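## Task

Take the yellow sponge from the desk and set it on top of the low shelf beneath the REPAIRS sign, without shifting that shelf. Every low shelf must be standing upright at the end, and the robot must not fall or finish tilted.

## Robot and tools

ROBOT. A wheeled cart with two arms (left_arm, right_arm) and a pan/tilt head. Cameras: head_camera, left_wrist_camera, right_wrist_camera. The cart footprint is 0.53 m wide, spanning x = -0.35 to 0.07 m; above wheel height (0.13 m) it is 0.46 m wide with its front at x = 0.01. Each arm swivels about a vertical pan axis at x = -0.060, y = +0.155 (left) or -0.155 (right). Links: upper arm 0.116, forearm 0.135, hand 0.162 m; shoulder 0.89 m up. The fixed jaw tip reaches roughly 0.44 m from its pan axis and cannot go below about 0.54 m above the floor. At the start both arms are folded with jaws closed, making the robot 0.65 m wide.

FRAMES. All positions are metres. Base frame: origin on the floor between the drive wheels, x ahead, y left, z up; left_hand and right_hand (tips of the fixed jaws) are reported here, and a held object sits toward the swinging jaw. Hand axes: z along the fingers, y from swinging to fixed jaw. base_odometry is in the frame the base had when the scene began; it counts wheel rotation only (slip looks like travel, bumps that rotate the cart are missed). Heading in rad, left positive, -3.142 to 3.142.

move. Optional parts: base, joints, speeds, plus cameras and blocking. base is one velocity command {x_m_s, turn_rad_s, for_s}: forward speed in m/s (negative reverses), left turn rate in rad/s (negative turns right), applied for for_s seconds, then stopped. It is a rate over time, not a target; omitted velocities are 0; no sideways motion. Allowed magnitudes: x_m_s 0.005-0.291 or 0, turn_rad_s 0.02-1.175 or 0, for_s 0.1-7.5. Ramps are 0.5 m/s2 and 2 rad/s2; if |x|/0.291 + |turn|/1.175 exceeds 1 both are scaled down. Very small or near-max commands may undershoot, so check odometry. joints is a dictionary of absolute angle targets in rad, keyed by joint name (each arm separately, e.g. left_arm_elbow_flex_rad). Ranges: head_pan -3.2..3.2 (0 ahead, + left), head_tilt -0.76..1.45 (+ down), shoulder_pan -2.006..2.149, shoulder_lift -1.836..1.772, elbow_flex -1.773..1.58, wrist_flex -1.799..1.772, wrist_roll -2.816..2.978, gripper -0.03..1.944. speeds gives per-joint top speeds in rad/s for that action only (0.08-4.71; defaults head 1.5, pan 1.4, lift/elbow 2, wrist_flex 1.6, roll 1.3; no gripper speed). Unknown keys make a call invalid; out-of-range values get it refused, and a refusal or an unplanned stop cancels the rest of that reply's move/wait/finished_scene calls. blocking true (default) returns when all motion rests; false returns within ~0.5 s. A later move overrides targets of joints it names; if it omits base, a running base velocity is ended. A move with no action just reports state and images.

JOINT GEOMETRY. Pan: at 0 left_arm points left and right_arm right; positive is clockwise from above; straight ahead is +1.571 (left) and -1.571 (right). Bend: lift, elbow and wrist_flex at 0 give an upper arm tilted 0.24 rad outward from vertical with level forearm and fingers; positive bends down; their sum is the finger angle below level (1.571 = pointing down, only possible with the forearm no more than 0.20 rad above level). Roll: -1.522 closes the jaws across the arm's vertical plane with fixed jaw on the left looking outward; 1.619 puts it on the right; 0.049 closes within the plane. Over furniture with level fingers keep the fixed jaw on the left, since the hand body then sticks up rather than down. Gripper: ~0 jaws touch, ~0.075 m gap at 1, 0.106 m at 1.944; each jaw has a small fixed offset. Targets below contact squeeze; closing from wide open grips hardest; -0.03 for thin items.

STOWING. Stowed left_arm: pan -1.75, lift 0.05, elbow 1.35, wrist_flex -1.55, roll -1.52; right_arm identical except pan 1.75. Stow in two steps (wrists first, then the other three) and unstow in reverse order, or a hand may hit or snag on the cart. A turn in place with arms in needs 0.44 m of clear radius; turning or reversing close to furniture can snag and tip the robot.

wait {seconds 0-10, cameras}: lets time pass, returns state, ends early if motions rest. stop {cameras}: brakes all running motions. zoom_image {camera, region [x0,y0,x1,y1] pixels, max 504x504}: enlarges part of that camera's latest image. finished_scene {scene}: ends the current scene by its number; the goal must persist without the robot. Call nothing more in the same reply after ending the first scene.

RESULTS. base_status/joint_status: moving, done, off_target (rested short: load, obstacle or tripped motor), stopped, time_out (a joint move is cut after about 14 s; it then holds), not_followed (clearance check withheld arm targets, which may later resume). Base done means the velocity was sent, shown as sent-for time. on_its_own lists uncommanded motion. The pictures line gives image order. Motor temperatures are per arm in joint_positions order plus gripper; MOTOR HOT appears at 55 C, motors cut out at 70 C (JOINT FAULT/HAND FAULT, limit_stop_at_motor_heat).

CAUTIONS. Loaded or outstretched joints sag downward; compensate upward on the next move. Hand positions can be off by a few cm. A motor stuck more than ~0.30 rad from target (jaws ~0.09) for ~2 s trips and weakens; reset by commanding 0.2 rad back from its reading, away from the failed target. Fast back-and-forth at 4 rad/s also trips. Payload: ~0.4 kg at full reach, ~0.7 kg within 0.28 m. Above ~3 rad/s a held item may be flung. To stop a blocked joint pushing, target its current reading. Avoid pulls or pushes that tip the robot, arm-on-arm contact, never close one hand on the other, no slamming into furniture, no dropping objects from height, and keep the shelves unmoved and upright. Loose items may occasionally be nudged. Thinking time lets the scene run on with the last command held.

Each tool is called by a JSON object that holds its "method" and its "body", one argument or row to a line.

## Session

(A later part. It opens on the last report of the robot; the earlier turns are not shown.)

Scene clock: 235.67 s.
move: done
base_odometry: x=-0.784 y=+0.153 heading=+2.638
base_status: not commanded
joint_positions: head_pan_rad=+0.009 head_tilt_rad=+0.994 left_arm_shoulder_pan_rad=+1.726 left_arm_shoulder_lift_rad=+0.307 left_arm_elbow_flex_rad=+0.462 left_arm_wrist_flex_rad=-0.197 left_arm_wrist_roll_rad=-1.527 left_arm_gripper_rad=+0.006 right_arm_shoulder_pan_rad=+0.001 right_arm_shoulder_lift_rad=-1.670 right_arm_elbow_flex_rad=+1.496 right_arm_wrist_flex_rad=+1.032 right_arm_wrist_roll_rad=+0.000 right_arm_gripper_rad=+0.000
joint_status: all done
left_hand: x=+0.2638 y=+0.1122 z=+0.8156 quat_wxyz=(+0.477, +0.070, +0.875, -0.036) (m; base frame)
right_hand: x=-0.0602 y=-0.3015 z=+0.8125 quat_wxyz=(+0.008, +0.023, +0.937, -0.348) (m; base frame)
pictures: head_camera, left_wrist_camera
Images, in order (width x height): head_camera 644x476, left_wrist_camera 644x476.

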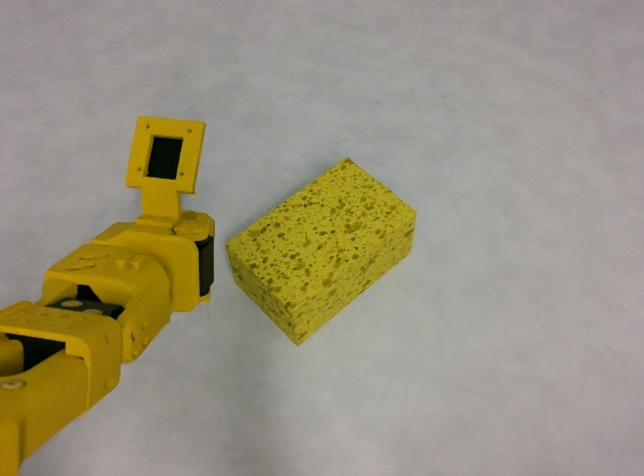

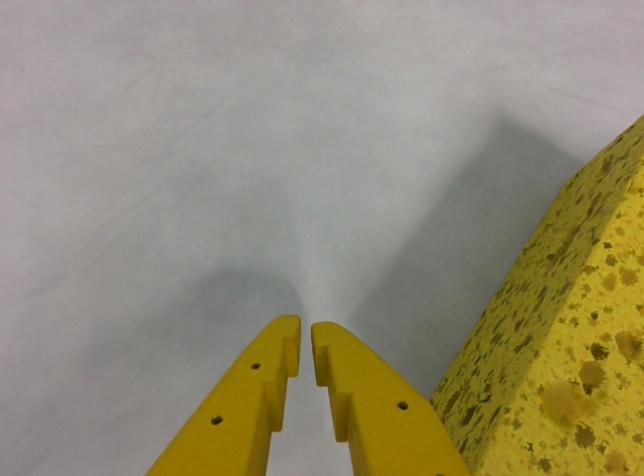

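{"method": "move", "body": {
  "joints": {"left_arm_shoulder_pan_rad":1.95},
  "speeds": {"left_arm_shoulder_pan_rad":0.3},
  "cameras": ["head_camera","left_wrist_camera"]
}}

Scene clock: 241.73 s.
move: done
base_odometry: x=-0.784 y=+0.153 heading=+2.638
base_status: not commanded
joint_positions: head_pan_rad=+0.009 head_tilt_rad=+0.994 left_arm_shoulder_pan_rad=+1.939 left_arm_shoulder_lift_rad=+0.307 left_arm_elbow_flex_rad=+0.462 left_arm_wrist_flex_rad=-0.199 left_arm_wrist_roll_rad=-1.527 left_arm_gripper_rad=+0.006 right_arm_shoulder_pan_rad=+0.001 right_arm_shoulder_lift_rad=-1.670 right_arm_elbow_flex_rad=+1.496 right_arm_wrist_flex_rad=+1.032 right_arm_wrist_roll_rad=+0.000 right_arm_gripper_rad=+0.000
joint_status: all done
left_hand: x=+0.2475 y=+0.0446 z=+0.8158 quat_wxyz=(+0.472, +0.163, +0.862, -0.087) (m; base frame)
right_hand: x=-0.0602 y=-0.3015 z=+0.8125 quat_wxyz=(+0.008, +0.023, +0.937, -0.348) (m; base frame)
pictures: head_camera, left_wrist_camera
Images, in order (width x height): head_camera 644x476, left_wrist_camera 644x476.

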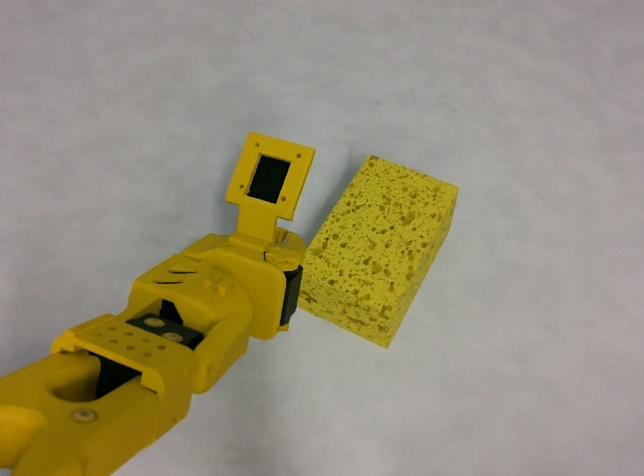

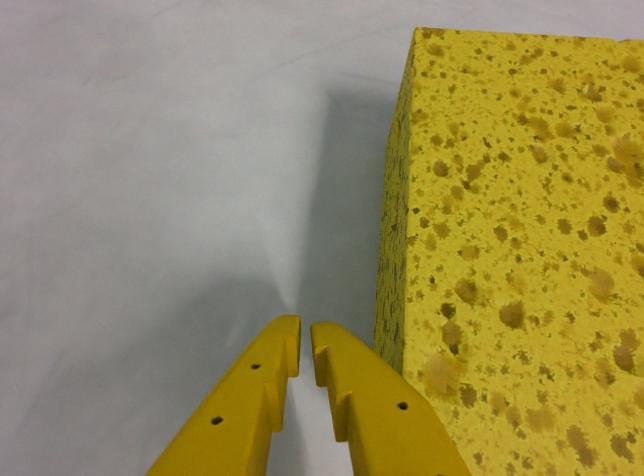

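{"method": "move", "body": {
  "joints": {"left_arm_shoulder_lift_rad":0.2,"left_arm_elbow_flex_rad":0.0,"left_arm_wrist_flex_rad":0.2}
}}

{"method": "move", "body": {
  "joints": {"left_arm_shoulder_pan_rad":1.975,"left_arm_gripper_rad":1.9,"left_arm_shoulder_lift_rad":0.42,"left_arm_elbow_flex_rad":-0.15,"left_arm_wrist_flex_rad":0.26},
  "cameras": ["head_camera","left_wrist_camera"]
}}

Scene clock: 256.00 s.
move: done
base_odometry: x=-0.784 y=+0.153 heading=+2.638
base_status: not commanded
joint_positions: head_pan_rad=+0.009 head_tilt_rad=+0.994 left_arm_shoulder_pan_rad=+1.942 left_arm_shoulder_lift_rad=+0.258 left_arm_elbow_flex_rad=+0.037 left_arm_wrist_flex_rad=+0.198 left_arm_wrist_roll_rad=-1.527 left_arm_gripper_rad=+0.006 right_arm_shoulder_pan_rad=+0.001 right_arm_shoulder_lift_rad=-1.670 right_arm_elbow_flex_rad=+1.496 right_arm_wrist_flex_rad=+1.032 right_arm_wrist_roll_rad=+0.000 right_arm_gripper_rad=+0.000
joint_status: all done
left_hand: x=+0.2764 y=+0.0323 z=+0.8851 quat_wxyz=(+0.504, +0.161, +0.843, -0.093) (m; base frame)
right_hand: x=-0.0602 y=-0.3015 z=+0.8125 quat_wxyz=(+0.008, +0.023, +0.937, -0.348) (m; base frame)
pictures: none

Scene clock: 257.47 s.
move: done
base_odometry: x=-0.784 y=+0.153 heading=+2.638
base_status: not commanded
joint_positions: head_pan_rad=+0.009 head_tilt_rad=+0.994 left_arm_shoulder_pan_rad=+1.968 left_arm_shoulder_lift_rad=+0.432 left_arm_elbow_flex_rad=-0.111 left_arm_wrist_flex_rad=+0.258 left_arm_wrist_roll_rad=-1.527 left_arm_gripper_rad=+1.891 right_arm_shoulder_pan_rad=+0.001 right_arm_shoulder_lift_rad=-1.670 right_arm_elbow_flex_rad=+1.496 right_arm_wrist_flex_rad=+1.032 right_arm_wrist_roll_rad=+0.000 right_arm_gripper_rad=+0.000
joint_status: all done
left_hand: x=+0.2813 y=+0.0201 z=+0.8591 quat_wxyz=(+0.467, +0.176, +0.862, -0.093) (m; base frame)
right_hand: x=-0.0602 y=-0.3015 z=+0.8125 quat_wxyz=(+0.008, +0.023, +0.937, -0.348) (m; base frame)
pictures: head_camera, left_wrist_camera
Images, in order (width x height): head_camera 644x476, left_wrist_camera 644x476.

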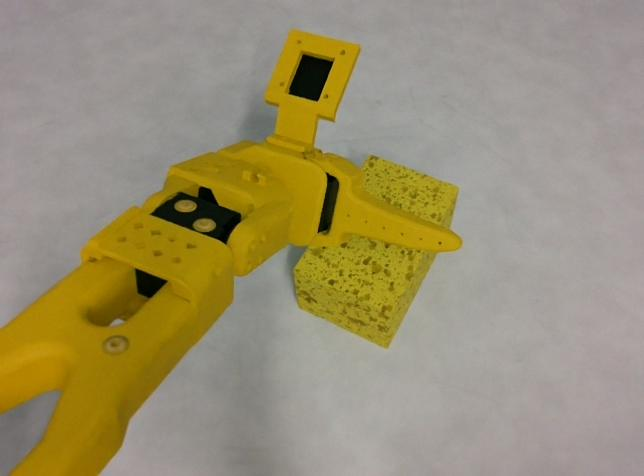

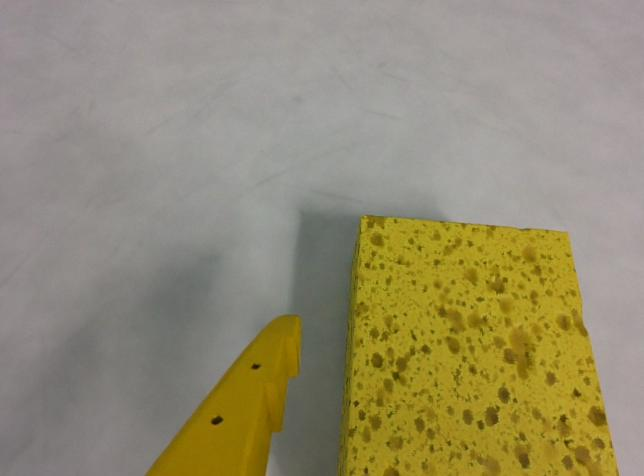

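{"method": "move", "body": {
  "joints": {"left_arm_shoulder_pan_rad":1.99,"left_arm_gripper_rad":1.94,"left_arm_shoulder_lift_rad":0.5,"left_arm_elbow_flex_rad":-0.13,"left_arm_wrist_flex_rad":0.16},
  "speeds": {"left_arm_shoulder_lift_rad":0.3}
}}

{"method": "move", "body": {
  "joints": {"left_arm_shoulder_lift_rad":0.58,"left_arm_elbow_flex_rad":-0.1,"left_arm_wrist_flex_rad":0.06},
  "speeds": {"left_arm_shoulder_lift_rad":0.3},
  "cameras": ["head_camera","left_wrist_camera"]
}}

Scene clock: 266.90 s.
move: done
base_odometry: x=-0.784 y=+0.153 heading=+2.638
base_status: not commanded
joint_positions: head_pan_rad=+0.009 head_tilt_rad=+0.994 left_arm_shoulder_pan_rad=+1.987 left_arm_shoulder_lift_rad=+0.511 left_arm_elbow_flex_rad=-0.111 left_arm_wrist_flex_rad=+0.174 left_arm_wrist_roll_rad=-1.527 left_arm_gripper_rad=+1.925 right_arm_shoulder_pan_rad=+0.001 right_arm_shoulder_lift_rad=-1.670 right_arm_elbow_flex_rad=+1.496 right_arm_wrist_flex_rad=+1.032 right_arm_wrist_roll_rad=+0.000 right_arm_gripper_rad=+0.000
joint_status: all done
left_hand: x=+0.2824 y=+0.0122 z=+0.8435 quat_wxyz=(+0.468, +0.183, +0.859, -0.098) (m; base frame)
right_hand: x=-0.0602 y=-0.3015 z=+0.8125 quat_wxyz=(+0.008, +0.023, +0.937, -0.348) (m; base frame)
pictures: none

Scene clock: 267.67 s.
move: done
base_odometry: x=-0.784 y=+0.153 heading=+2.638
base_status: not commanded
joint_positions: head_pan_rad=+0.009 head_tilt_rad=+0.994 left_arm_shoulder_pan_rad=+1.987 left_arm_shoulder_lift_rad=+0.591 left_arm_elbow_flex_rad=-0.098 left_arm_wrist_flex_rad=+0.074 left_arm_wrist_roll_rad=-1.527 left_arm_gripper_rad=+1.925 right_arm_shoulder_pan_rad=+0.001 right_arm_shoulder_lift_rad=-1.670 right_arm_elbow_flex_rad=+1.496 right_arm_wrist_flex_rad=+1.032 right_arm_wrist_roll_rad=+0.000 right_arm_gripper_rad=+0.000
joint_status: all done
left_hand: x=+0.2843 y=+0.0114 z=+0.8261 quat_wxyz=(+0.471, +0.183, +0.857, -0.098) (m; base frame)
right_hand: x=-0.0602 y=-0.3015 z=+0.8125 quat_wxyz=(+0.008, +0.023, +0.937, -0.348) (m; base frame)
pictures: head_camera, left_wrist_camera
Images, in order (width x height): head_camera 644x476, left_wrist_camera 644x476.

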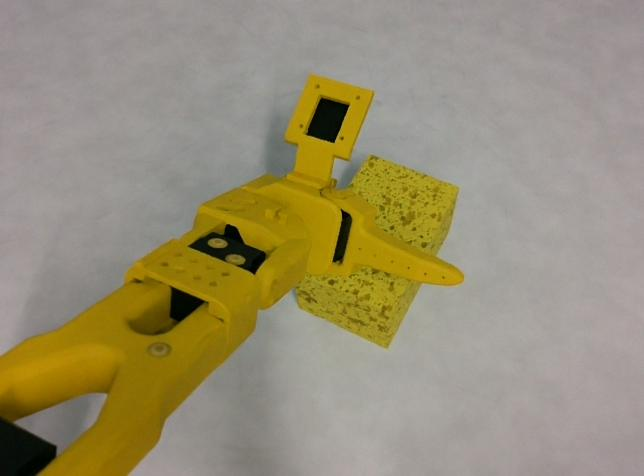

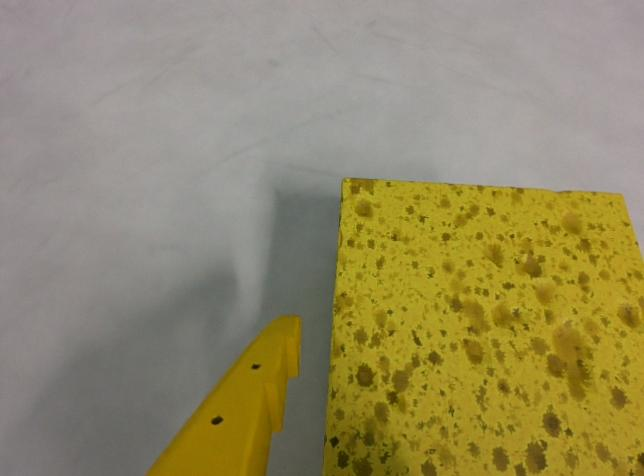

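{"method": "move", "body": {
  "joints": {"left_arm_shoulder_lift_rad":0.72,"left_arm_elbow_flex_rad":-0.08,"left_arm_wrist_flex_rad":-0.07},
  "speeds": {"left_arm_shoulder_lift_rad":0.3},
  "cameras": ["left_wrist_camera"]
}}

{"method": "move", "body": {
  "joints": {"left_arm_gripper_rad":0.7},
  "cameras": ["head_camera","left_wrist_camera"]
}}

Scene clock: 276.73 s.
move: done
base_odometry: x=-0.784 y=+0.153 heading=+2.638
base_status: not commanded
joint_positions: head_pan_rad=+0.009 head_tilt_rad=+0.994 left_arm_shoulder_pan_rad=+1.987 left_arm_shoulder_lift_rad=+0.709 left_arm_elbow_flex_rad=-0.078 left_arm_wrist_flex_rad=-0.070 left_arm_wrist_roll_rad=-1.518 left_arm_gripper_rad=+1.925 right_arm_shoulder_pan_rad=+0.001 right_arm_shoulder_lift_rad=-1.670 right_arm_elbow_flex_rad=+1.496 right_arm_wrist_flex_rad=+1.032 right_arm_wrist_roll_rad=+0.000 right_arm_gripper_rad=+0.000
joint_status: all done
left_hand: x=+0.2840 y=+0.0115 z=+0.8001 quat_wxyz=(+0.473, +0.179, +0.857, -0.101) (m; base frame)
right_hand: x=-0.0602 y=-0.3015 z=+0.8125 quat_wxyz=(+0.008, +0.023, +0.937, -0.348) (m; base frame)
pictures: left_wrist_camera
Images, in order (width x height): left_wrist_camera 644x476.

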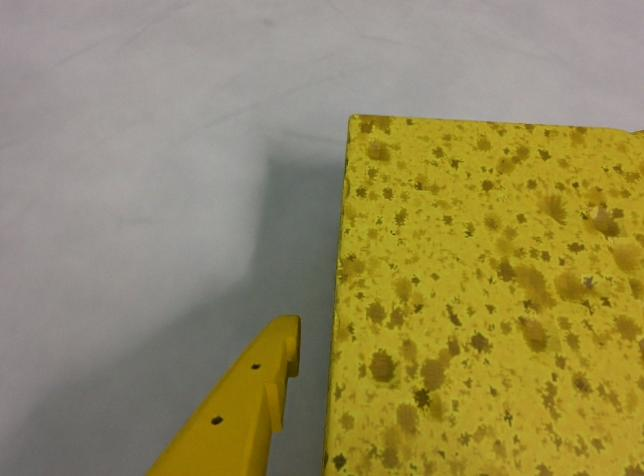

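Scene clock: 278.03 s.
move: off_target
base_odometry: x=-0.784 y=+0.153 heading=+2.638
base_status: not commanded
joint_positions: head_pan_rad=+0.009 head_tilt_rad=+0.994 left_arm_shoulder_pan_rad=+1.991 left_arm_shoulder_lift_rad=+0.692 left_arm_elbow_flex_rad=-0.096 left_arm_wrist_flex_rad=-0.079 left_arm_wrist_roll_rad=-1.518 left_arm_gripper_rad=+0.738 right_arm_shoulder_pan_rad=+0.004 right_arm_shoulder_lift_rad=-1.670 right_arm_elbow_flex_rad=+1.496 right_arm_wrist_flex_rad=+1.032 right_arm_wrist_roll_rad=+0.000 right_arm_gripper_rad=+0.000
joint_status: left_arm_gripper_rad off_target (ended at +0.738, target +0.700)
left_hand: x=+0.2880 y=+0.0079 z=+0.8118 quat_wxyz=(+0.492, +0.179, +0.846, -0.106) (m; base frame)
right_hand: x=-0.0606 y=-0.3015 z=+0.8125 quat_wxyz=(+0.008, +0.025, +0.937, -0.348) (m; base frame)
pictures: head_camera, left_wrist_camera
Images, in order (width x height): head_camera 644x476, left_wrist_camera 644x476.

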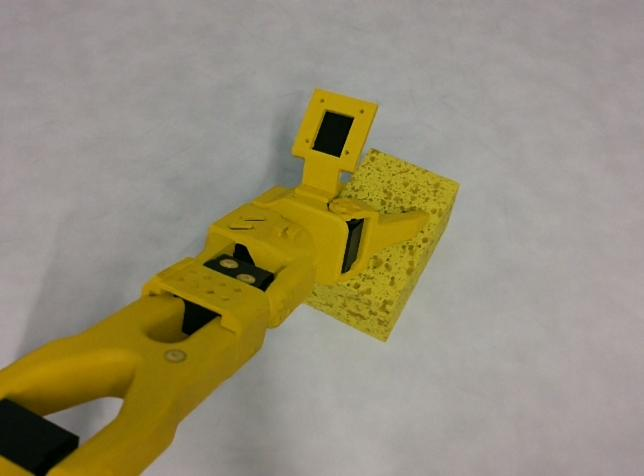

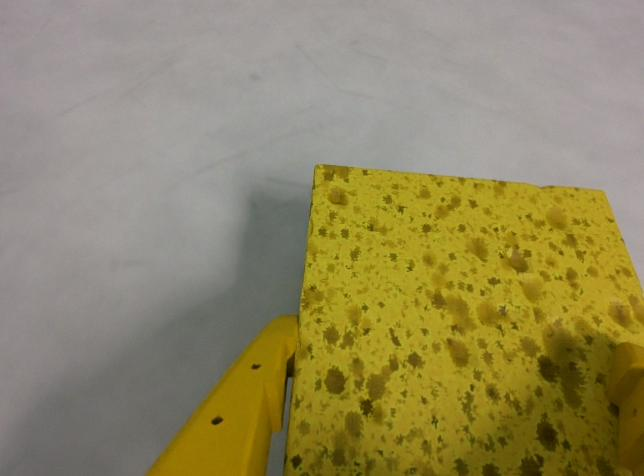

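{"method": "zoom_image", "body": {
  "camera": "left_wrist_camera",
  "region": [424, 156, 644, 476]
}}

{"method": "zoom_image", "body": {
  "camera": "head_camera",
  "region": [280, 130, 500, 350]
}}

Scaled by 1.575.

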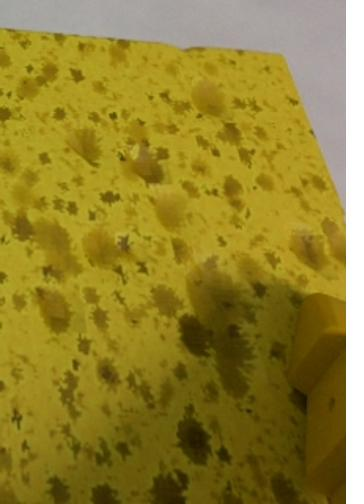

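Scaled by 2.291.

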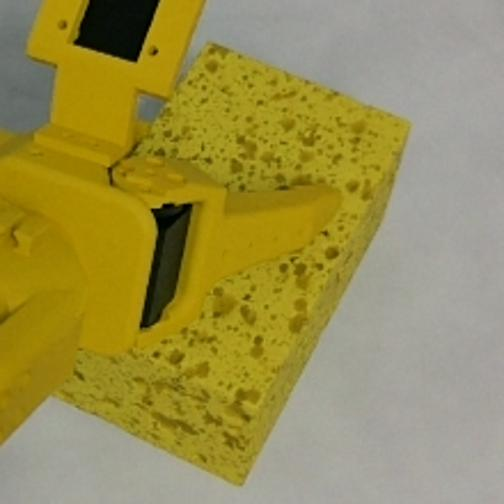

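{"method": "move", "body": {
  "joints": {"left_arm_gripper_rad":1.94}
}}

{"method": "move", "body": {
  "joints": {"left_arm_shoulder_lift_rad":0.85,"left_arm_elbow_flex_rad":-0.06,"left_arm_wrist_flex_rad":-0.22},
  "speeds": {"left_arm_shoulder_lift_rad":0.3,"left_arm_wrist_flex_rad":0.3},
  "cameras": ["head_camera","left_wrist_camera"]
}}

Scene clock: 297.13 s.
move: done
base_odometry: x=-0.784 y=+0.153 heading=+2.638
base_status: not commanded
joint_positions: head_pan_rad=+0.009 head_tilt_rad=+0.994 left_arm_shoulder_pan_rad=+1.982 left_arm_shoulder_lift_rad=+0.714 left_arm_elbow_flex_rad=-0.085 left_arm_wrist_flex_rad=-0.079 left_arm_wrist_roll_rad=-1.518 left_arm_gripper_rad=+1.925 right_arm_shoulder_pan_rad=+0.004 right_arm_shoulder_lift_rad=-1.670 right_arm_elbow_flex_rad=+1.496 right_arm_wrist_flex_rad=+1.032 right_arm_wrist_roll_rad=+0.000 right_arm_gripper_rad=+0.000
joint_status: all done
left_hand: x=+0.2861 y=+0.0125 z=+0.8016 quat_wxyz=(+0.478, +0.176, +0.854, -0.101) (m; base frame)
right_hand: x=-0.0606 y=-0.3015 z=+0.8125 quat_wxyz=(+0.008, +0.025, +0.937, -0.348) (m; base frame)
pictures: none

Scene clock: 298.10 s.
move: done
base_odometry: x=-0.784 y=+0.153 heading=+2.638
base_status: not commanded
joint_positions: head_pan_rad=+0.009 head_tilt_rad=+0.994 left_arm_shoulder_pan_rad=+1.982 left_arm_shoulder_lift_rad=+0.761 left_arm_elbow_flex_rad=-0.081 left_arm_wrist_flex_rad=-0.222 left_arm_wrist_roll_rad=-1.518 left_arm_gripper_rad=+1.925 right_arm_shoulder_pan_rad=+0.004 right_arm_shoulder_lift_rad=-1.670 right_arm_elbow_flex_rad=+1.496 right_arm_wrist_flex_rad=+1.032 right_arm_wrist_roll_rad=+0.000 right_arm_gripper_rad=+0.000
joint_status: all done
left_hand: x=+0.2917 y=+0.0101 z=+0.8040 quat_wxyz=(+0.517, +0.172, +0.832, -0.109) (m; base frame)
right_hand: x=-0.0606 y=-0.3015 z=+0.8125 quat_wxyz=(+0.008, +0.025, +0.937, -0.348) (m; base frame)
pictures: head_camera, left_wrist_camera
Images, in order (width x height): head_camera 644x476, left_wrist_camera 644x476.

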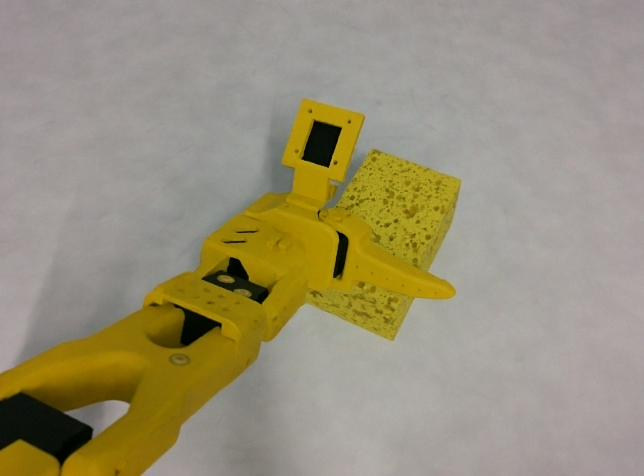

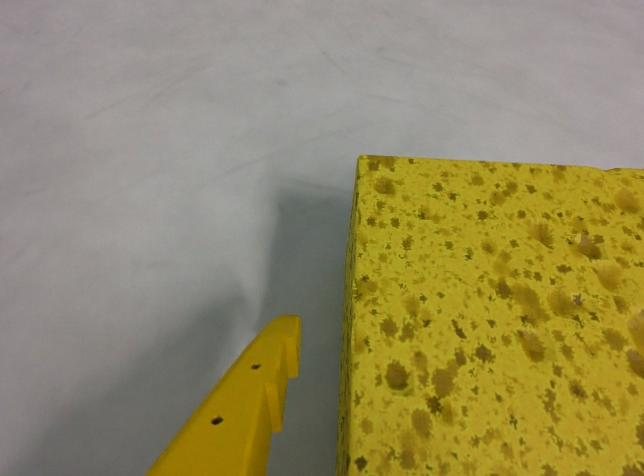

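{"method": "move", "body": {
  "joints": {"left_arm_shoulder_lift_rad":0.35,"left_arm_elbow_flex_rad":-0.1,"left_arm_wrist_flex_rad":0.2}
}}

{"method": "move", "body": {
  "joints": {"left_arm_shoulder_pan_rad":2.02,"left_arm_gripper_rad":1.6,"left_arm_shoulder_lift_rad":0.37,"left_arm_elbow_flex_rad":0.17,"left_arm_wrist_flex_rad":0.02},
  "cameras": ["head_camera","left_wrist_camera"]
}}

Scene clock: 310.10 s.
move: done
base_odometry: x=-0.784 y=+0.153 heading=+2.638
base_status: not commanded
joint_positions: head_pan_rad=+0.009 head_tilt_rad=+0.994 left_arm_shoulder_pan_rad=+1.988 left_arm_shoulder_lift_rad=+0.415 left_arm_elbow_flex_rad=-0.093 left_arm_wrist_flex_rad=+0.198 left_arm_wrist_roll_rad=-1.519 left_arm_gripper_rad=+1.925 right_arm_shoulder_pan_rad=+0.003 right_arm_shoulder_lift_rad=-1.670 right_arm_elbow_flex_rad=+1.496 right_arm_wrist_flex_rad=+1.032 right_arm_wrist_roll_rad=+0.000 right_arm_gripper_rad=+0.000
joint_status: all done
left_hand: x=+0.2815 y=+0.0120 z=+0.8680 quat_wxyz=(+0.491, +0.178, +0.847, -0.105) (m; base frame)
right_hand: x=-0.0604 y=-0.3015 z=+0.8125 quat_wxyz=(+0.008, +0.024, +0.937, -0.348) (m; base frame)
pictures: none

Scene clock: 311.00 s.
move: done
base_odometry: x=-0.784 y=+0.153 heading=+2.638
base_status: not commanded
joint_positions: head_pan_rad=+0.009 head_tilt_rad=+0.994 left_arm_shoulder_pan_rad=+2.016 left_arm_shoulder_lift_rad=+0.415 left_arm_elbow_flex_rad=+0.169 left_arm_wrist_flex_rad=+0.030 left_arm_wrist_roll_rad=-1.527 left_arm_gripper_rad=+1.606 right_arm_shoulder_pan_rad=+0.003 right_arm_shoulder_lift_rad=-1.670 right_arm_elbow_flex_rad=+1.496 right_arm_wrist_flex_rad=+1.032 right_arm_wrist_roll_rad=+0.000 right_arm_gripper_rad=+0.000
joint_status: all done
left_hand: x=+0.2574 y=+0.0122 z=+0.8231 quat_wxyz=(+0.449, +0.198, +0.865, -0.101) (m; base frame)
right_hand: x=-0.0604 y=-0.3015 z=+0.8125 quat_wxyz=(+0.008, +0.024, +0.937, -0.348) (m; base frame)
pictures: head_camera, left_wrist_camera
Images, in order (width x height): head_camera 644x476, left_wrist_camera 644x476.

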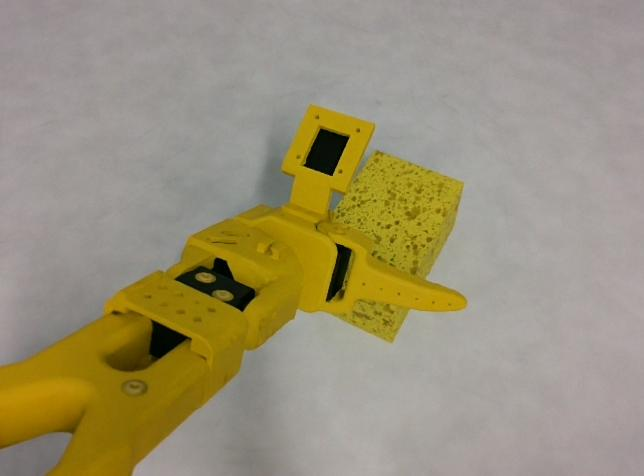

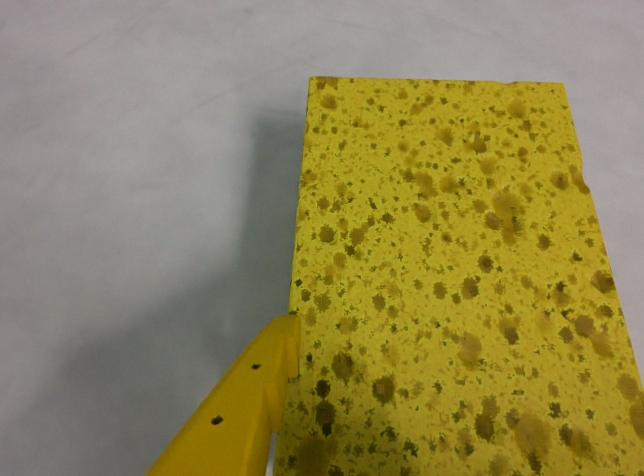

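{"method": "move", "body": {
  "joints": {"left_arm_shoulder_pan_rad":1.98}
}}

{"method": "move", "body": {
  "joints": {"left_arm_shoulder_lift_rad":0.53,"left_arm_elbow_flex_rad":0.22,"left_arm_wrist_flex_rad":-0.14},
  "speeds": {"left_arm_shoulder_lift_rad":0.3,"left_arm_wrist_flex_rad":0.4},
  "cameras": ["head_camera","left_wrist_camera"]
}}

Scene clock: 320.10 s.
move: done
base_odometry: x=-0.784 y=+0.153 heading=+2.638
base_status: not commanded
joint_positions: head_pan_rad=+0.009 head_tilt_rad=+0.994 left_arm_shoulder_pan_rad=+1.982 left_arm_shoulder_lift_rad=+0.415 left_arm_elbow_flex_rad=+0.171 left_arm_wrist_flex_rad=+0.030 left_arm_wrist_roll_rad=-1.527 left_arm_gripper_rad=+1.606 right_arm_shoulder_pan_rad=+0.003 right_arm_shoulder_lift_rad=-1.670 right_arm_elbow_flex_rad=+1.496 right_arm_wrist_flex_rad=+1.032 right_arm_wrist_roll_rad=+0.000 right_arm_gripper_rad=+0.000
joint_status: all done
left_hand: x=+0.2618 y=+0.0231 z=+0.8227 quat_wxyz=(+0.450, +0.183, +0.869, -0.093) (m; base frame)
right_hand: x=-0.0604 y=-0.3015 z=+0.8125 quat_wxyz=(+0.008, +0.024, +0.937, -0.348) (m; base frame)
pictures: none

Scene clock: 321.07 s.
move: done
base_odometry: x=-0.784 y=+0.153 heading=+2.638
base_status: not commanded
joint_positions: head_pan_rad=+0.009 head_tilt_rad=+0.994 left_arm_shoulder_pan_rad=+1.982 left_arm_shoulder_lift_rad=+0.537 left_arm_elbow_flex_rad=+0.223 left_arm_wrist_flex_rad=-0.127 left_arm_wrist_roll_rad=-1.527 left_arm_gripper_rad=+1.606 right_arm_shoulder_pan_rad=+0.003 right_arm_shoulder_lift_rad=-1.670 right_arm_elbow_flex_rad=+1.496 right_arm_wrist_flex_rad=+1.032 right_arm_wrist_roll_rad=+0.000 right_arm_gripper_rad=+0.000
joint_status: all done
left_hand: x=+0.2572 y=+0.0251 z=+0.7920 quat_wxyz=(+0.442, +0.184, +0.873, -0.091) (m; base frame)
right_hand: x=-0.0604 y=-0.3015 z=+0.8125 quat_wxyz=(+0.008, +0.024, +0.937, -0.348) (m; base frame)
pictures: head_camera, left_wrist_camera
Images, in order (width x height): head_camera 644x476, left_wrist_camera 644x476.

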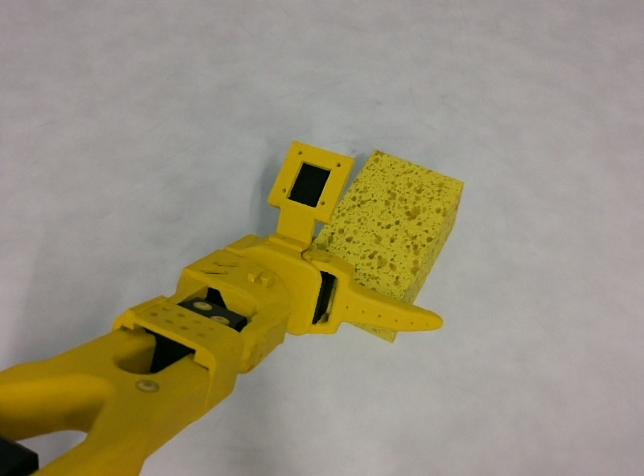

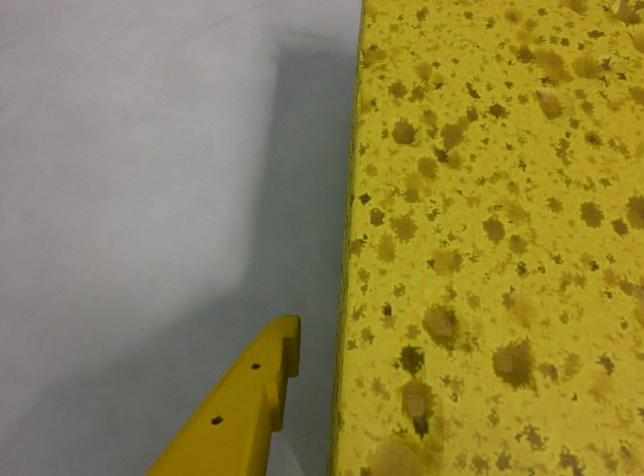

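{"method": "move", "body": {
  "joints": {"left_arm_shoulder_lift_rad":0.62,"left_arm_elbow_flex_rad":0.24,"left_arm_wrist_flex_rad":-0.2,"left_arm_shoulder_pan_rad":2.0},
  "speeds": {"left_arm_shoulder_lift_rad":0.3,"left_arm_wrist_flex_rad":0.4}
}}

{"method": "move", "body": {
  "joints": {"left_arm_gripper_rad":1.0},
  "cameras": ["head_camera","left_wrist_camera"]
}}

Scene clock: 327.77 s.
move: done
base_odometry: x=-0.784 y=+0.153 heading=+2.638
base_status: not commanded
joint_positions: head_pan_rad=+0.009 head_tilt_rad=+0.994 left_arm_shoulder_pan_rad=+2.000 left_arm_shoulder_lift_rad=+0.620 left_arm_elbow_flex_rad=+0.240 left_arm_wrist_flex_rad=-0.191 left_arm_wrist_roll_rad=-1.527 left_arm_gripper_rad=+1.606 right_arm_shoulder_pan_rad=+0.003 right_arm_shoulder_lift_rad=-1.670 right_arm_elbow_flex_rad=+1.496 right_arm_wrist_flex_rad=+1.032 right_arm_wrist_roll_rad=+0.000 right_arm_gripper_rad=+0.000
joint_status: all done
left_hand: x=+0.2490 y=+0.0219 z=+0.7708 quat_wxyz=(+0.426, +0.194, +0.879, -0.092) (m; base frame)
right_hand: x=-0.0604 y=-0.3015 z=+0.8125 quat_wxyz=(+0.008, +0.024, +0.937, -0.348) (m; base frame)
pictures: none

Scene clock: 328.63 s.
move: off_target
base_odometry: x=-0.784 y=+0.153 heading=+2.638
base_status: not commanded
joint_positions: head_pan_rad=+0.009 head_tilt_rad=+0.994 left_arm_shoulder_pan_rad=+2.000 left_arm_shoulder_lift_rad=+0.620 left_arm_elbow_flex_rad=+0.240 left_arm_wrist_flex_rad=-0.193 left_arm_wrist_roll_rad=-1.524 left_arm_gripper_rad=+1.052 right_arm_shoulder_pan_rad=+0.003 right_arm_shoulder_lift_rad=-1.670 right_arm_elbow_flex_rad=+1.496 right_arm_wrist_flex_rad=+1.032 right_arm_wrist_roll_rad=+0.000 right_arm_gripper_rad=+0.000
joint_status: left_arm_gripper_rad off_target (ended at +1.053, target +1.000)
left_hand: x=+0.2492 y=+0.0218 z=+0.7710 quat_wxyz=(+0.427, +0.193, +0.879, -0.093) (m; base frame)
right_hand: x=-0.0604 y=-0.3015 z=+0.8125 quat_wxyz=(+0.008, +0.024, +0.937, -0.348) (m; base frame)
pictures: head_camera, left_wrist_camera
Images, in order (width x height): head_camera 644x476, left_wrist_camera 644x476.

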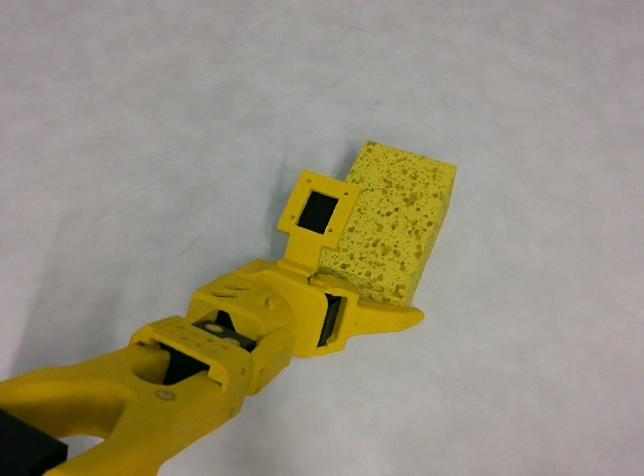

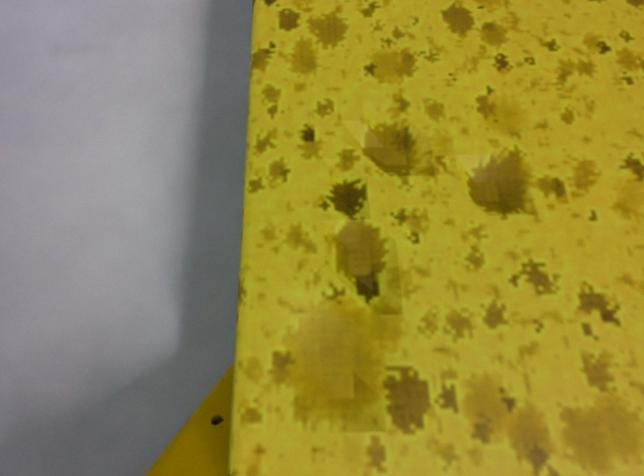

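{"method": "move", "body": {
  "joints": {"left_arm_gripper_rad":0.97,"left_arm_shoulder_lift_rad":0.2,"left_arm_elbow_flex_rad":0.15},
  "speeds": {"left_arm_shoulder_lift_rad":0.5,"left_arm_elbow_flex_rad":0.2},
  "cameras": ["head_camera","left_wrist_camera"]
}}

Scene clock: 336.63 s.
move: off_target
base_odometry: x=-0.784 y=+0.153 heading=+2.638
base_status: not commanded
joint_positions: head_pan_rad=+0.009 head_tilt_rad=+0.994 left_arm_shoulder_pan_rad=+1.997 left_arm_shoulder_lift_rad=+0.266 left_arm_elbow_flex_rad=+0.189 left_arm_wrist_flex_rad=-0.194 left_arm_wrist_roll_rad=-1.527 left_arm_gripper_rad=+1.035 right_arm_shoulder_pan_rad=+0.003 right_arm_shoulder_lift_rad=-1.670 right_arm_elbow_flex_rad=+1.496 right_arm_wrist_flex_rad=+1.032 right_arm_wrist_roll_rad=+0.000 right_arm_gripper_rad=+0.000
joint_status: left_arm_gripper_rad off_target (ended at +1.035, target +0.970); the others done
left_hand: x=+0.2759 y=+0.0108 z=+0.8991 quat_wxyz=(+0.596, +0.170, +0.775, -0.127) (m; base frame)
right_hand: x=-0.0604 y=-0.3015 z=+0.8125 quat_wxyz=(+0.008, +0.024, +0.937, -0.348) (m; base frame)
pictures: head_camera, left_wrist_camera
Images, in order (width x height): head_camera 644x476, left_wrist_camera 644x476.

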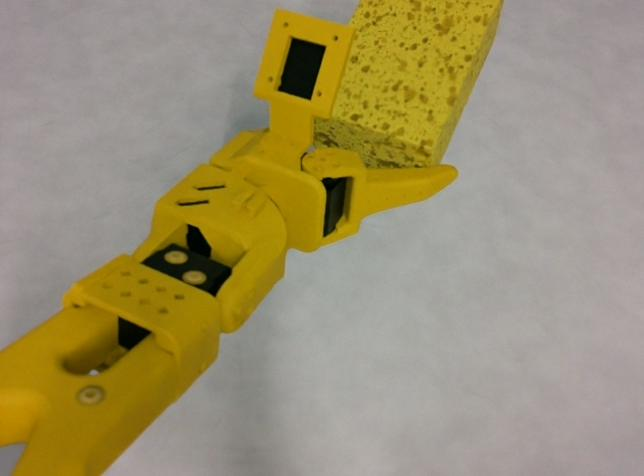

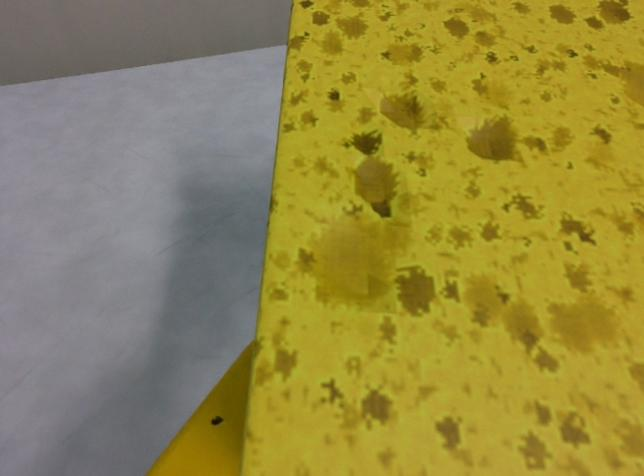

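{"method": "move", "body": {
  "base": {"x_m_s":-0.2,"for_s":1.3},
  "joints": {"left_arm_shoulder_pan_rad":1.6,"left_arm_shoulder_lift_rad":-1.5,"left_arm_elbow_flex_rad":1.42,"left_arm_wrist_flex_rad":0.1},
  "speeds": {"left_arm_shoulder_lift_rad":1.2,"left_arm_elbow_flex_rad":0.83,"left_arm_shoulder_pan_rad":0.5,"left_arm_wrist_flex_rad":0.3}
}}

{"method": "move", "body": {
  "base": {"turn_rad_s":0.5,"for_s":0.5}
}}

{"method": "move", "body": {
  "base": {"x_m_s":-0.25,"for_s":3.8}
}}

{"method": "move", "body": {
  "base": {"turn_rad_s":0.6,"for_s":2.2},
  "joints": {"head_pan_rad":0,"head_tilt_rad":0.7},
  "cameras": ["head_camera","left_wrist_camera"]
}}

Scene clock: 360.53 s.
move: done
base_odometry: x=-0.556 y=+0.028 heading=+2.637
base_status: done (sent for 1.3 of 1.3 s)
joint_positions: head_pan_rad=+0.009 head_tilt_rad=+0.994 left_arm_shoulder_pan_rad=+1.606 left_arm_shoulder_lift_rad=-1.480 left_arm_elbow_flex_rad=+1.427 left_arm_wrist_flex_rad=+0.100 left_arm_wrist_roll_rad=-1.527 left_arm_gripper_rad=+1.034 right_arm_shoulder_pan_rad=+0.000 right_arm_shoulder_lift_rad=-1.670 right_arm_elbow_flex_rad=+1.496 right_arm_wrist_flex_rad=+1.032 right_arm_wrist_roll_rad=+0.000 right_arm_gripper_rad=+0.000
joint_status: all done
left_hand: x=+0.1558 y=+0.1551 z=+0.9366 quat_wxyz=(+0.690, +0.015, +0.724, -0.011) (m; base frame)
right_hand: x=-0.0600 y=-0.3015 z=+0.8125 quat_wxyz=(+0.009, +0.023, +0.937, -0.348) (m; base frame)
pictures: none

Scene clock: 361.67 s.
move: done
base_odometry: x=-0.556 y=+0.027 heading=+2.890
base_status: done (sent for 0.5 of 0.5 s)
joint_positions: head_pan_rad=+0.009 head_tilt_rad=+0.994 left_arm_shoulder_pan_rad=+1.600 left_arm_shoulder_lift_rad=-1.480 left_arm_elbow_flex_rad=+1.427 left_arm_wrist_flex_rad=+0.100 left_arm_wrist_roll_rad=-1.527 left_arm_gripper_rad=+1.034 right_arm_shoulder_pan_rad=-0.002 right_arm_shoulder_lift_rad=-1.670 right_arm_elbow_flex_rad=+1.496 right_arm_wrist_flex_rad=+1.032 right_arm_wrist_roll_rad=+0.000 right_arm_gripper_rad=+0.000
joint_status: not commanded
left_hand: x=+0.1558 y=+0.1564 z=+0.9366 quat_wxyz=(+0.690, +0.012, +0.724, -0.008) (m; base frame)
right_hand: x=-0.0597 y=-0.3015 z=+0.8125 quat_wxyz=(+0.009, +0.022, +0.937, -0.348) (m; base frame)
pictures: none

Scene clock: 366.80 s.
move: done
base_odometry: x=+0.364 y=-0.208 heading=+2.891
base_status: done (sent for 3.8 of 3.8 s)
joint_positions: head_pan_rad=+0.009 head_tilt_rad=+0.994 left_arm_shoulder_pan_rad=+1.600 left_arm_shoulder_lift_rad=-1.480 left_arm_elbow_flex_rad=+1.427 left_arm_wrist_flex_rad=+0.100 left_arm_wrist_roll_rad=-1.527 left_arm_gripper_rad=+1.034 right_arm_shoulder_pan_rad=+0.001 right_arm_shoulder_lift_rad=-1.670 right_arm_elbow_flex_rad=+1.496 right_arm_wrist_flex_rad=+1.032 right_arm_wrist_roll_rad=+0.000 right_arm_gripper_rad=+0.000
joint_status: not commanded
left_hand: x=+0.1558 y=+0.1564 z=+0.9366 quat_wxyz=(+0.690, +0.012, +0.724, -0.008) (m; base frame)
right_hand: x=-0.0602 y=-0.3015 z=+0.8125 quat_wxyz=(+0.008, +0.023, +0.937, -0.348) (m; base frame)
pictures: none

Scene clock: 369.70 s.
move: done
base_odometry: x=+0.365 y=-0.208 heading=-2.074
base_status: done (sent for 2.2 of 2.2 s)
joint_positions: head_pan_rad=+0.009 head_tilt_rad=+0.713 left_arm_shoulder_pan_rad=+1.595 left_arm_shoulder_lift_rad=-1.480 left_arm_elbow_flex_rad=+1.427 left_arm_wrist_flex_rad=+0.100 left_arm_wrist_roll_rad=-1.527 left_arm_gripper_rad=+1.034 right_arm_shoulder_pan_rad=+0.000 right_arm_shoulder_lift_rad=-1.670 right_arm_elbow_flex_rad=+1.496 right_arm_wrist_flex_rad=+1.032 right_arm_wrist_roll_rad=+0.000 right_arm_gripper_rad=+0.000
joint_status: all done
left_hand: x=+0.1557 y=+0.1574 z=+0.9366 quat_wxyz=(+0.690, +0.011, +0.724, -0.007) (m; base frame)
right_hand: x=-0.0600 y=-0.3015 z=+0.8125 quat_wxyz=(+0.009, +0.023, +0.937, -0.348) (m; base frame)
pictures: head_camera, left_wrist_camera
Images, in order (width x height): head_camera 644x476, left_wrist_camera 644x476.

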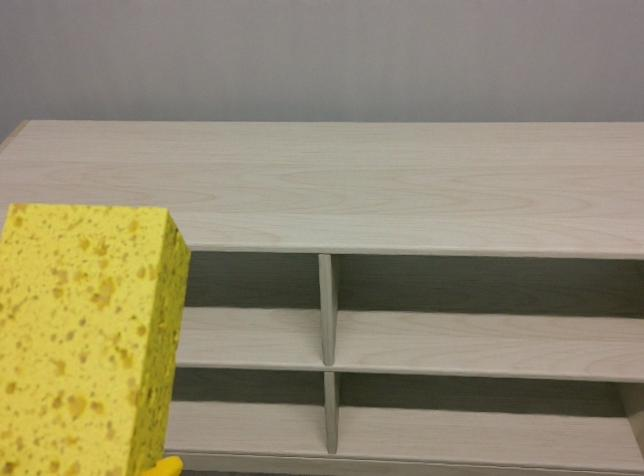

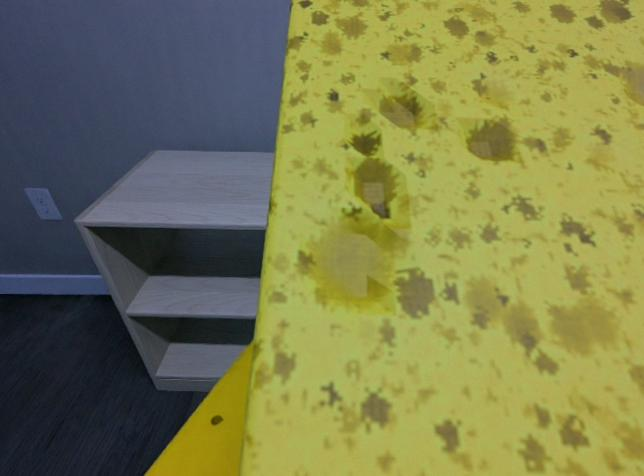

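{"method": "move", "body": {
  "base": {"x_m_s":0.2,"for_s":2.1},
  "joints": {"head_tilt_rad":1.19},
  "cameras": ["head_camera","left_wrist_camera"]
}}

Scene clock: 401.37 s.
move: done
base_odometry: x=+0.163 y=-0.577 heading=-2.072
base_status: done (sent for 2.1 of 2.1 s)
joint_positions: head_pan_rad=+0.009 head_tilt_rad=+1.185 left_arm_shoulder_pan_rad=+1.597 left_arm_shoulder_lift_rad=-1.480 left_arm_elbow_flex_rad=+1.427 left_arm_wrist_flex_rad=+0.100 left_arm_wrist_roll_rad=-1.527 left_arm_gripper_rad=+1.034 right_arm_shoulder_pan_rad=+0.001 right_arm_shoulder_lift_rad=-1.670 right_arm_elbow_flex_rad=+1.496 right_arm_wrist_flex_rad=+1.032 right_arm_wrist_roll_rad=+0.000 right_arm_gripper_rad=+0.000
joint_status: all done
left_hand: x=+0.1557 y=+0.1571 z=+0.9366 quat_wxyz=(+0.690, +0.011, +0.724, -0.007) (m; base frame)
right_hand: x=-0.0602 y=-0.3015 z=+0.8125 quat_wxyz=(+0.008, +0.023, +0.937, -0.348) (m; base frame)
pictures: head_camera, left_wrist_camera
Images, in order (width x height): head_camera 644x476, left_wrist_camera 644x476.

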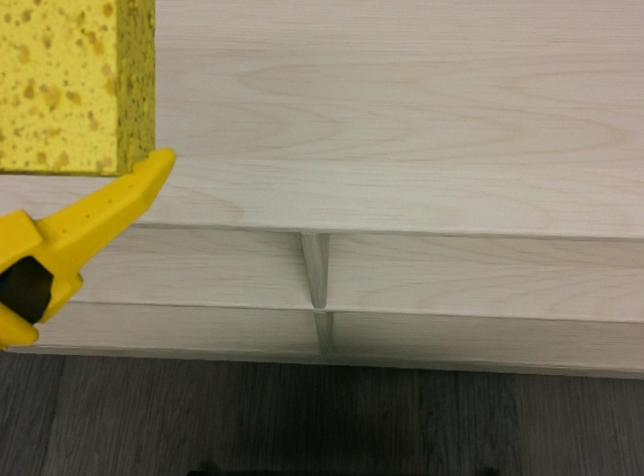

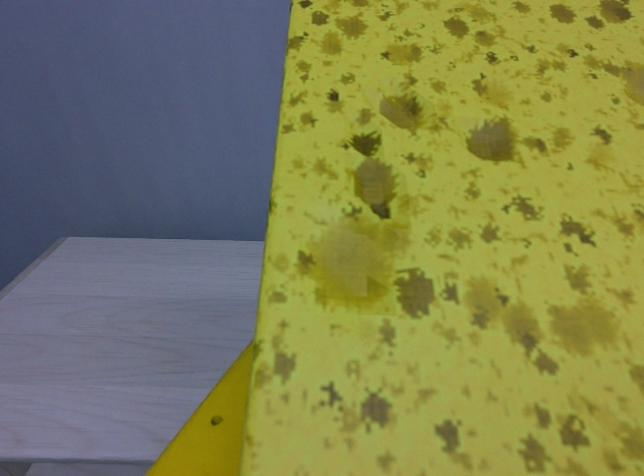

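{"method": "move", "body": {
  "base": {"x_m_s":0.15,"for_s":0.9},
  "cameras": ["head_camera"]
}}

{"method": "move", "body": {
  "joints": {"left_arm_shoulder_pan_rad":1.57,"left_arm_shoulder_lift_rad":0.333,"left_arm_elbow_flex_rad":0.5,"left_arm_wrist_flex_rad":-0.3},
  "speeds": {"left_arm_shoulder_lift_rad":1.2,"left_arm_elbow_flex_rad":0.7},
  "cameras": ["head_camera","left_wrist_camera"]
}}

Scene clock: 411.40 s.
move: done
base_odometry: x=+0.098 y=-0.695 heading=-2.073
base_status: done (sent for 0.9 of 0.9 s)
joint_positions: head_pan_rad=+0.009 head_tilt_rad=+1.185 left_arm_shoulder_pan_rad=+1.597 left_arm_shoulder_lift_rad=-1.481 left_arm_elbow_flex_rad=+1.427 left_arm_wrist_flex_rad=+0.100 left_arm_wrist_roll_rad=-1.527 left_arm_gripper_rad=+1.034 right_arm_shoulder_pan_rad=+0.003 right_arm_shoulder_lift_rad=-1.670 right_arm_elbow_flex_rad=+1.496 right_arm_wrist_flex_rad=+1.032 right_arm_wrist_roll_rad=+0.000 right_arm_gripper_rad=+0.000
joint_status: not commanded
left_hand: x=+0.1557 y=+0.1571 z=+0.9369 quat_wxyz=(+0.691, +0.011, +0.723, -0.007) (m; base frame)
right_hand: x=-0.0604 y=-0.3015 z=+0.8125 quat_wxyz=(+0.008, +0.024, +0.937, -0.348) (m; base frame)
pictures: head_camera
Images, in order (width x height): head_camera 644x476.

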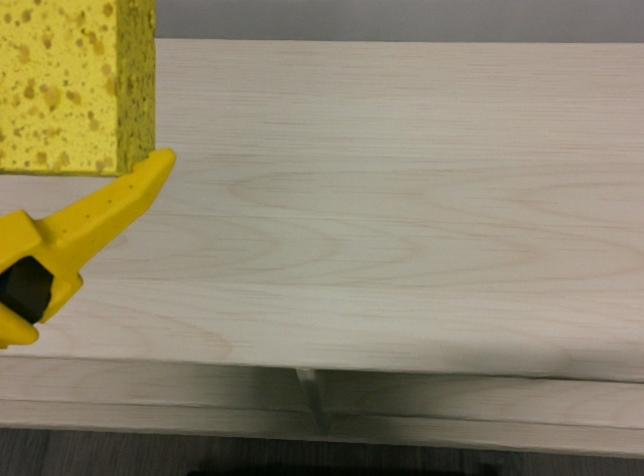

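Scene clock: 413.70 s.
move: done
base_odometry: x=+0.098 y=-0.695 heading=-2.073
base_status: not commanded
joint_positions: head_pan_rad=+0.009 head_tilt_rad=+1.185 left_arm_shoulder_pan_rad=+1.569 left_arm_shoulder_lift_rad=+0.343 left_arm_elbow_flex_rad=+0.534 left_arm_wrist_flex_rad=-0.285 left_arm_wrist_roll_rad=-1.527 left_arm_gripper_rad=+1.034 right_arm_shoulder_pan_rad=+0.001 right_arm_shoulder_lift_rad=-1.670 right_arm_elbow_flex_rad=+1.496 right_arm_wrist_flex_rad=+1.032 right_arm_wrist_roll_rad=+0.000 right_arm_gripper_rad=+0.000
joint_status: all done
left_hand: x=+0.2579 y=+0.1632 z=+0.8005 quat_wxyz=(+0.470, +0.002, +0.883, +0.001) (m; base frame)
right_hand: x=-0.0602 y=-0.3015 z=+0.8125 quat_wxyz=(+0.008, +0.023, +0.937, -0.348) (m; base frame)
pictures: head_camera, left_wrist_camera
Images, in order (width x height): head_camera 644x476, left_wrist_camera 644x476.

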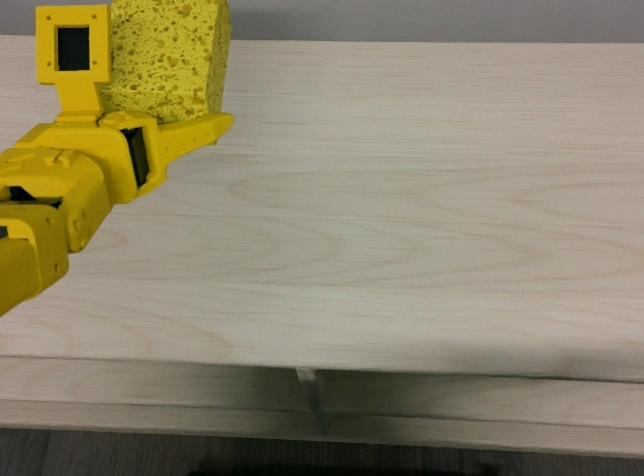

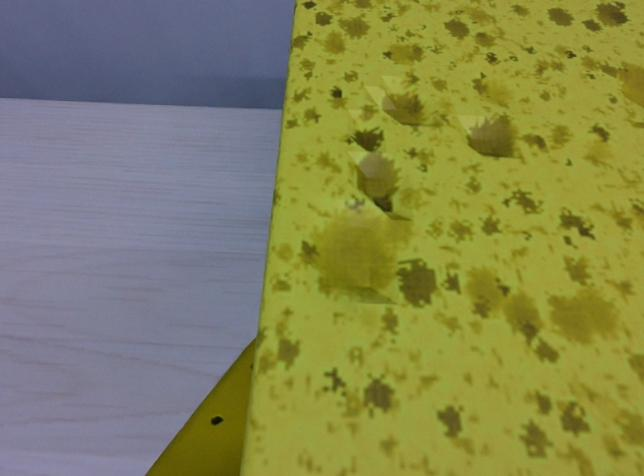

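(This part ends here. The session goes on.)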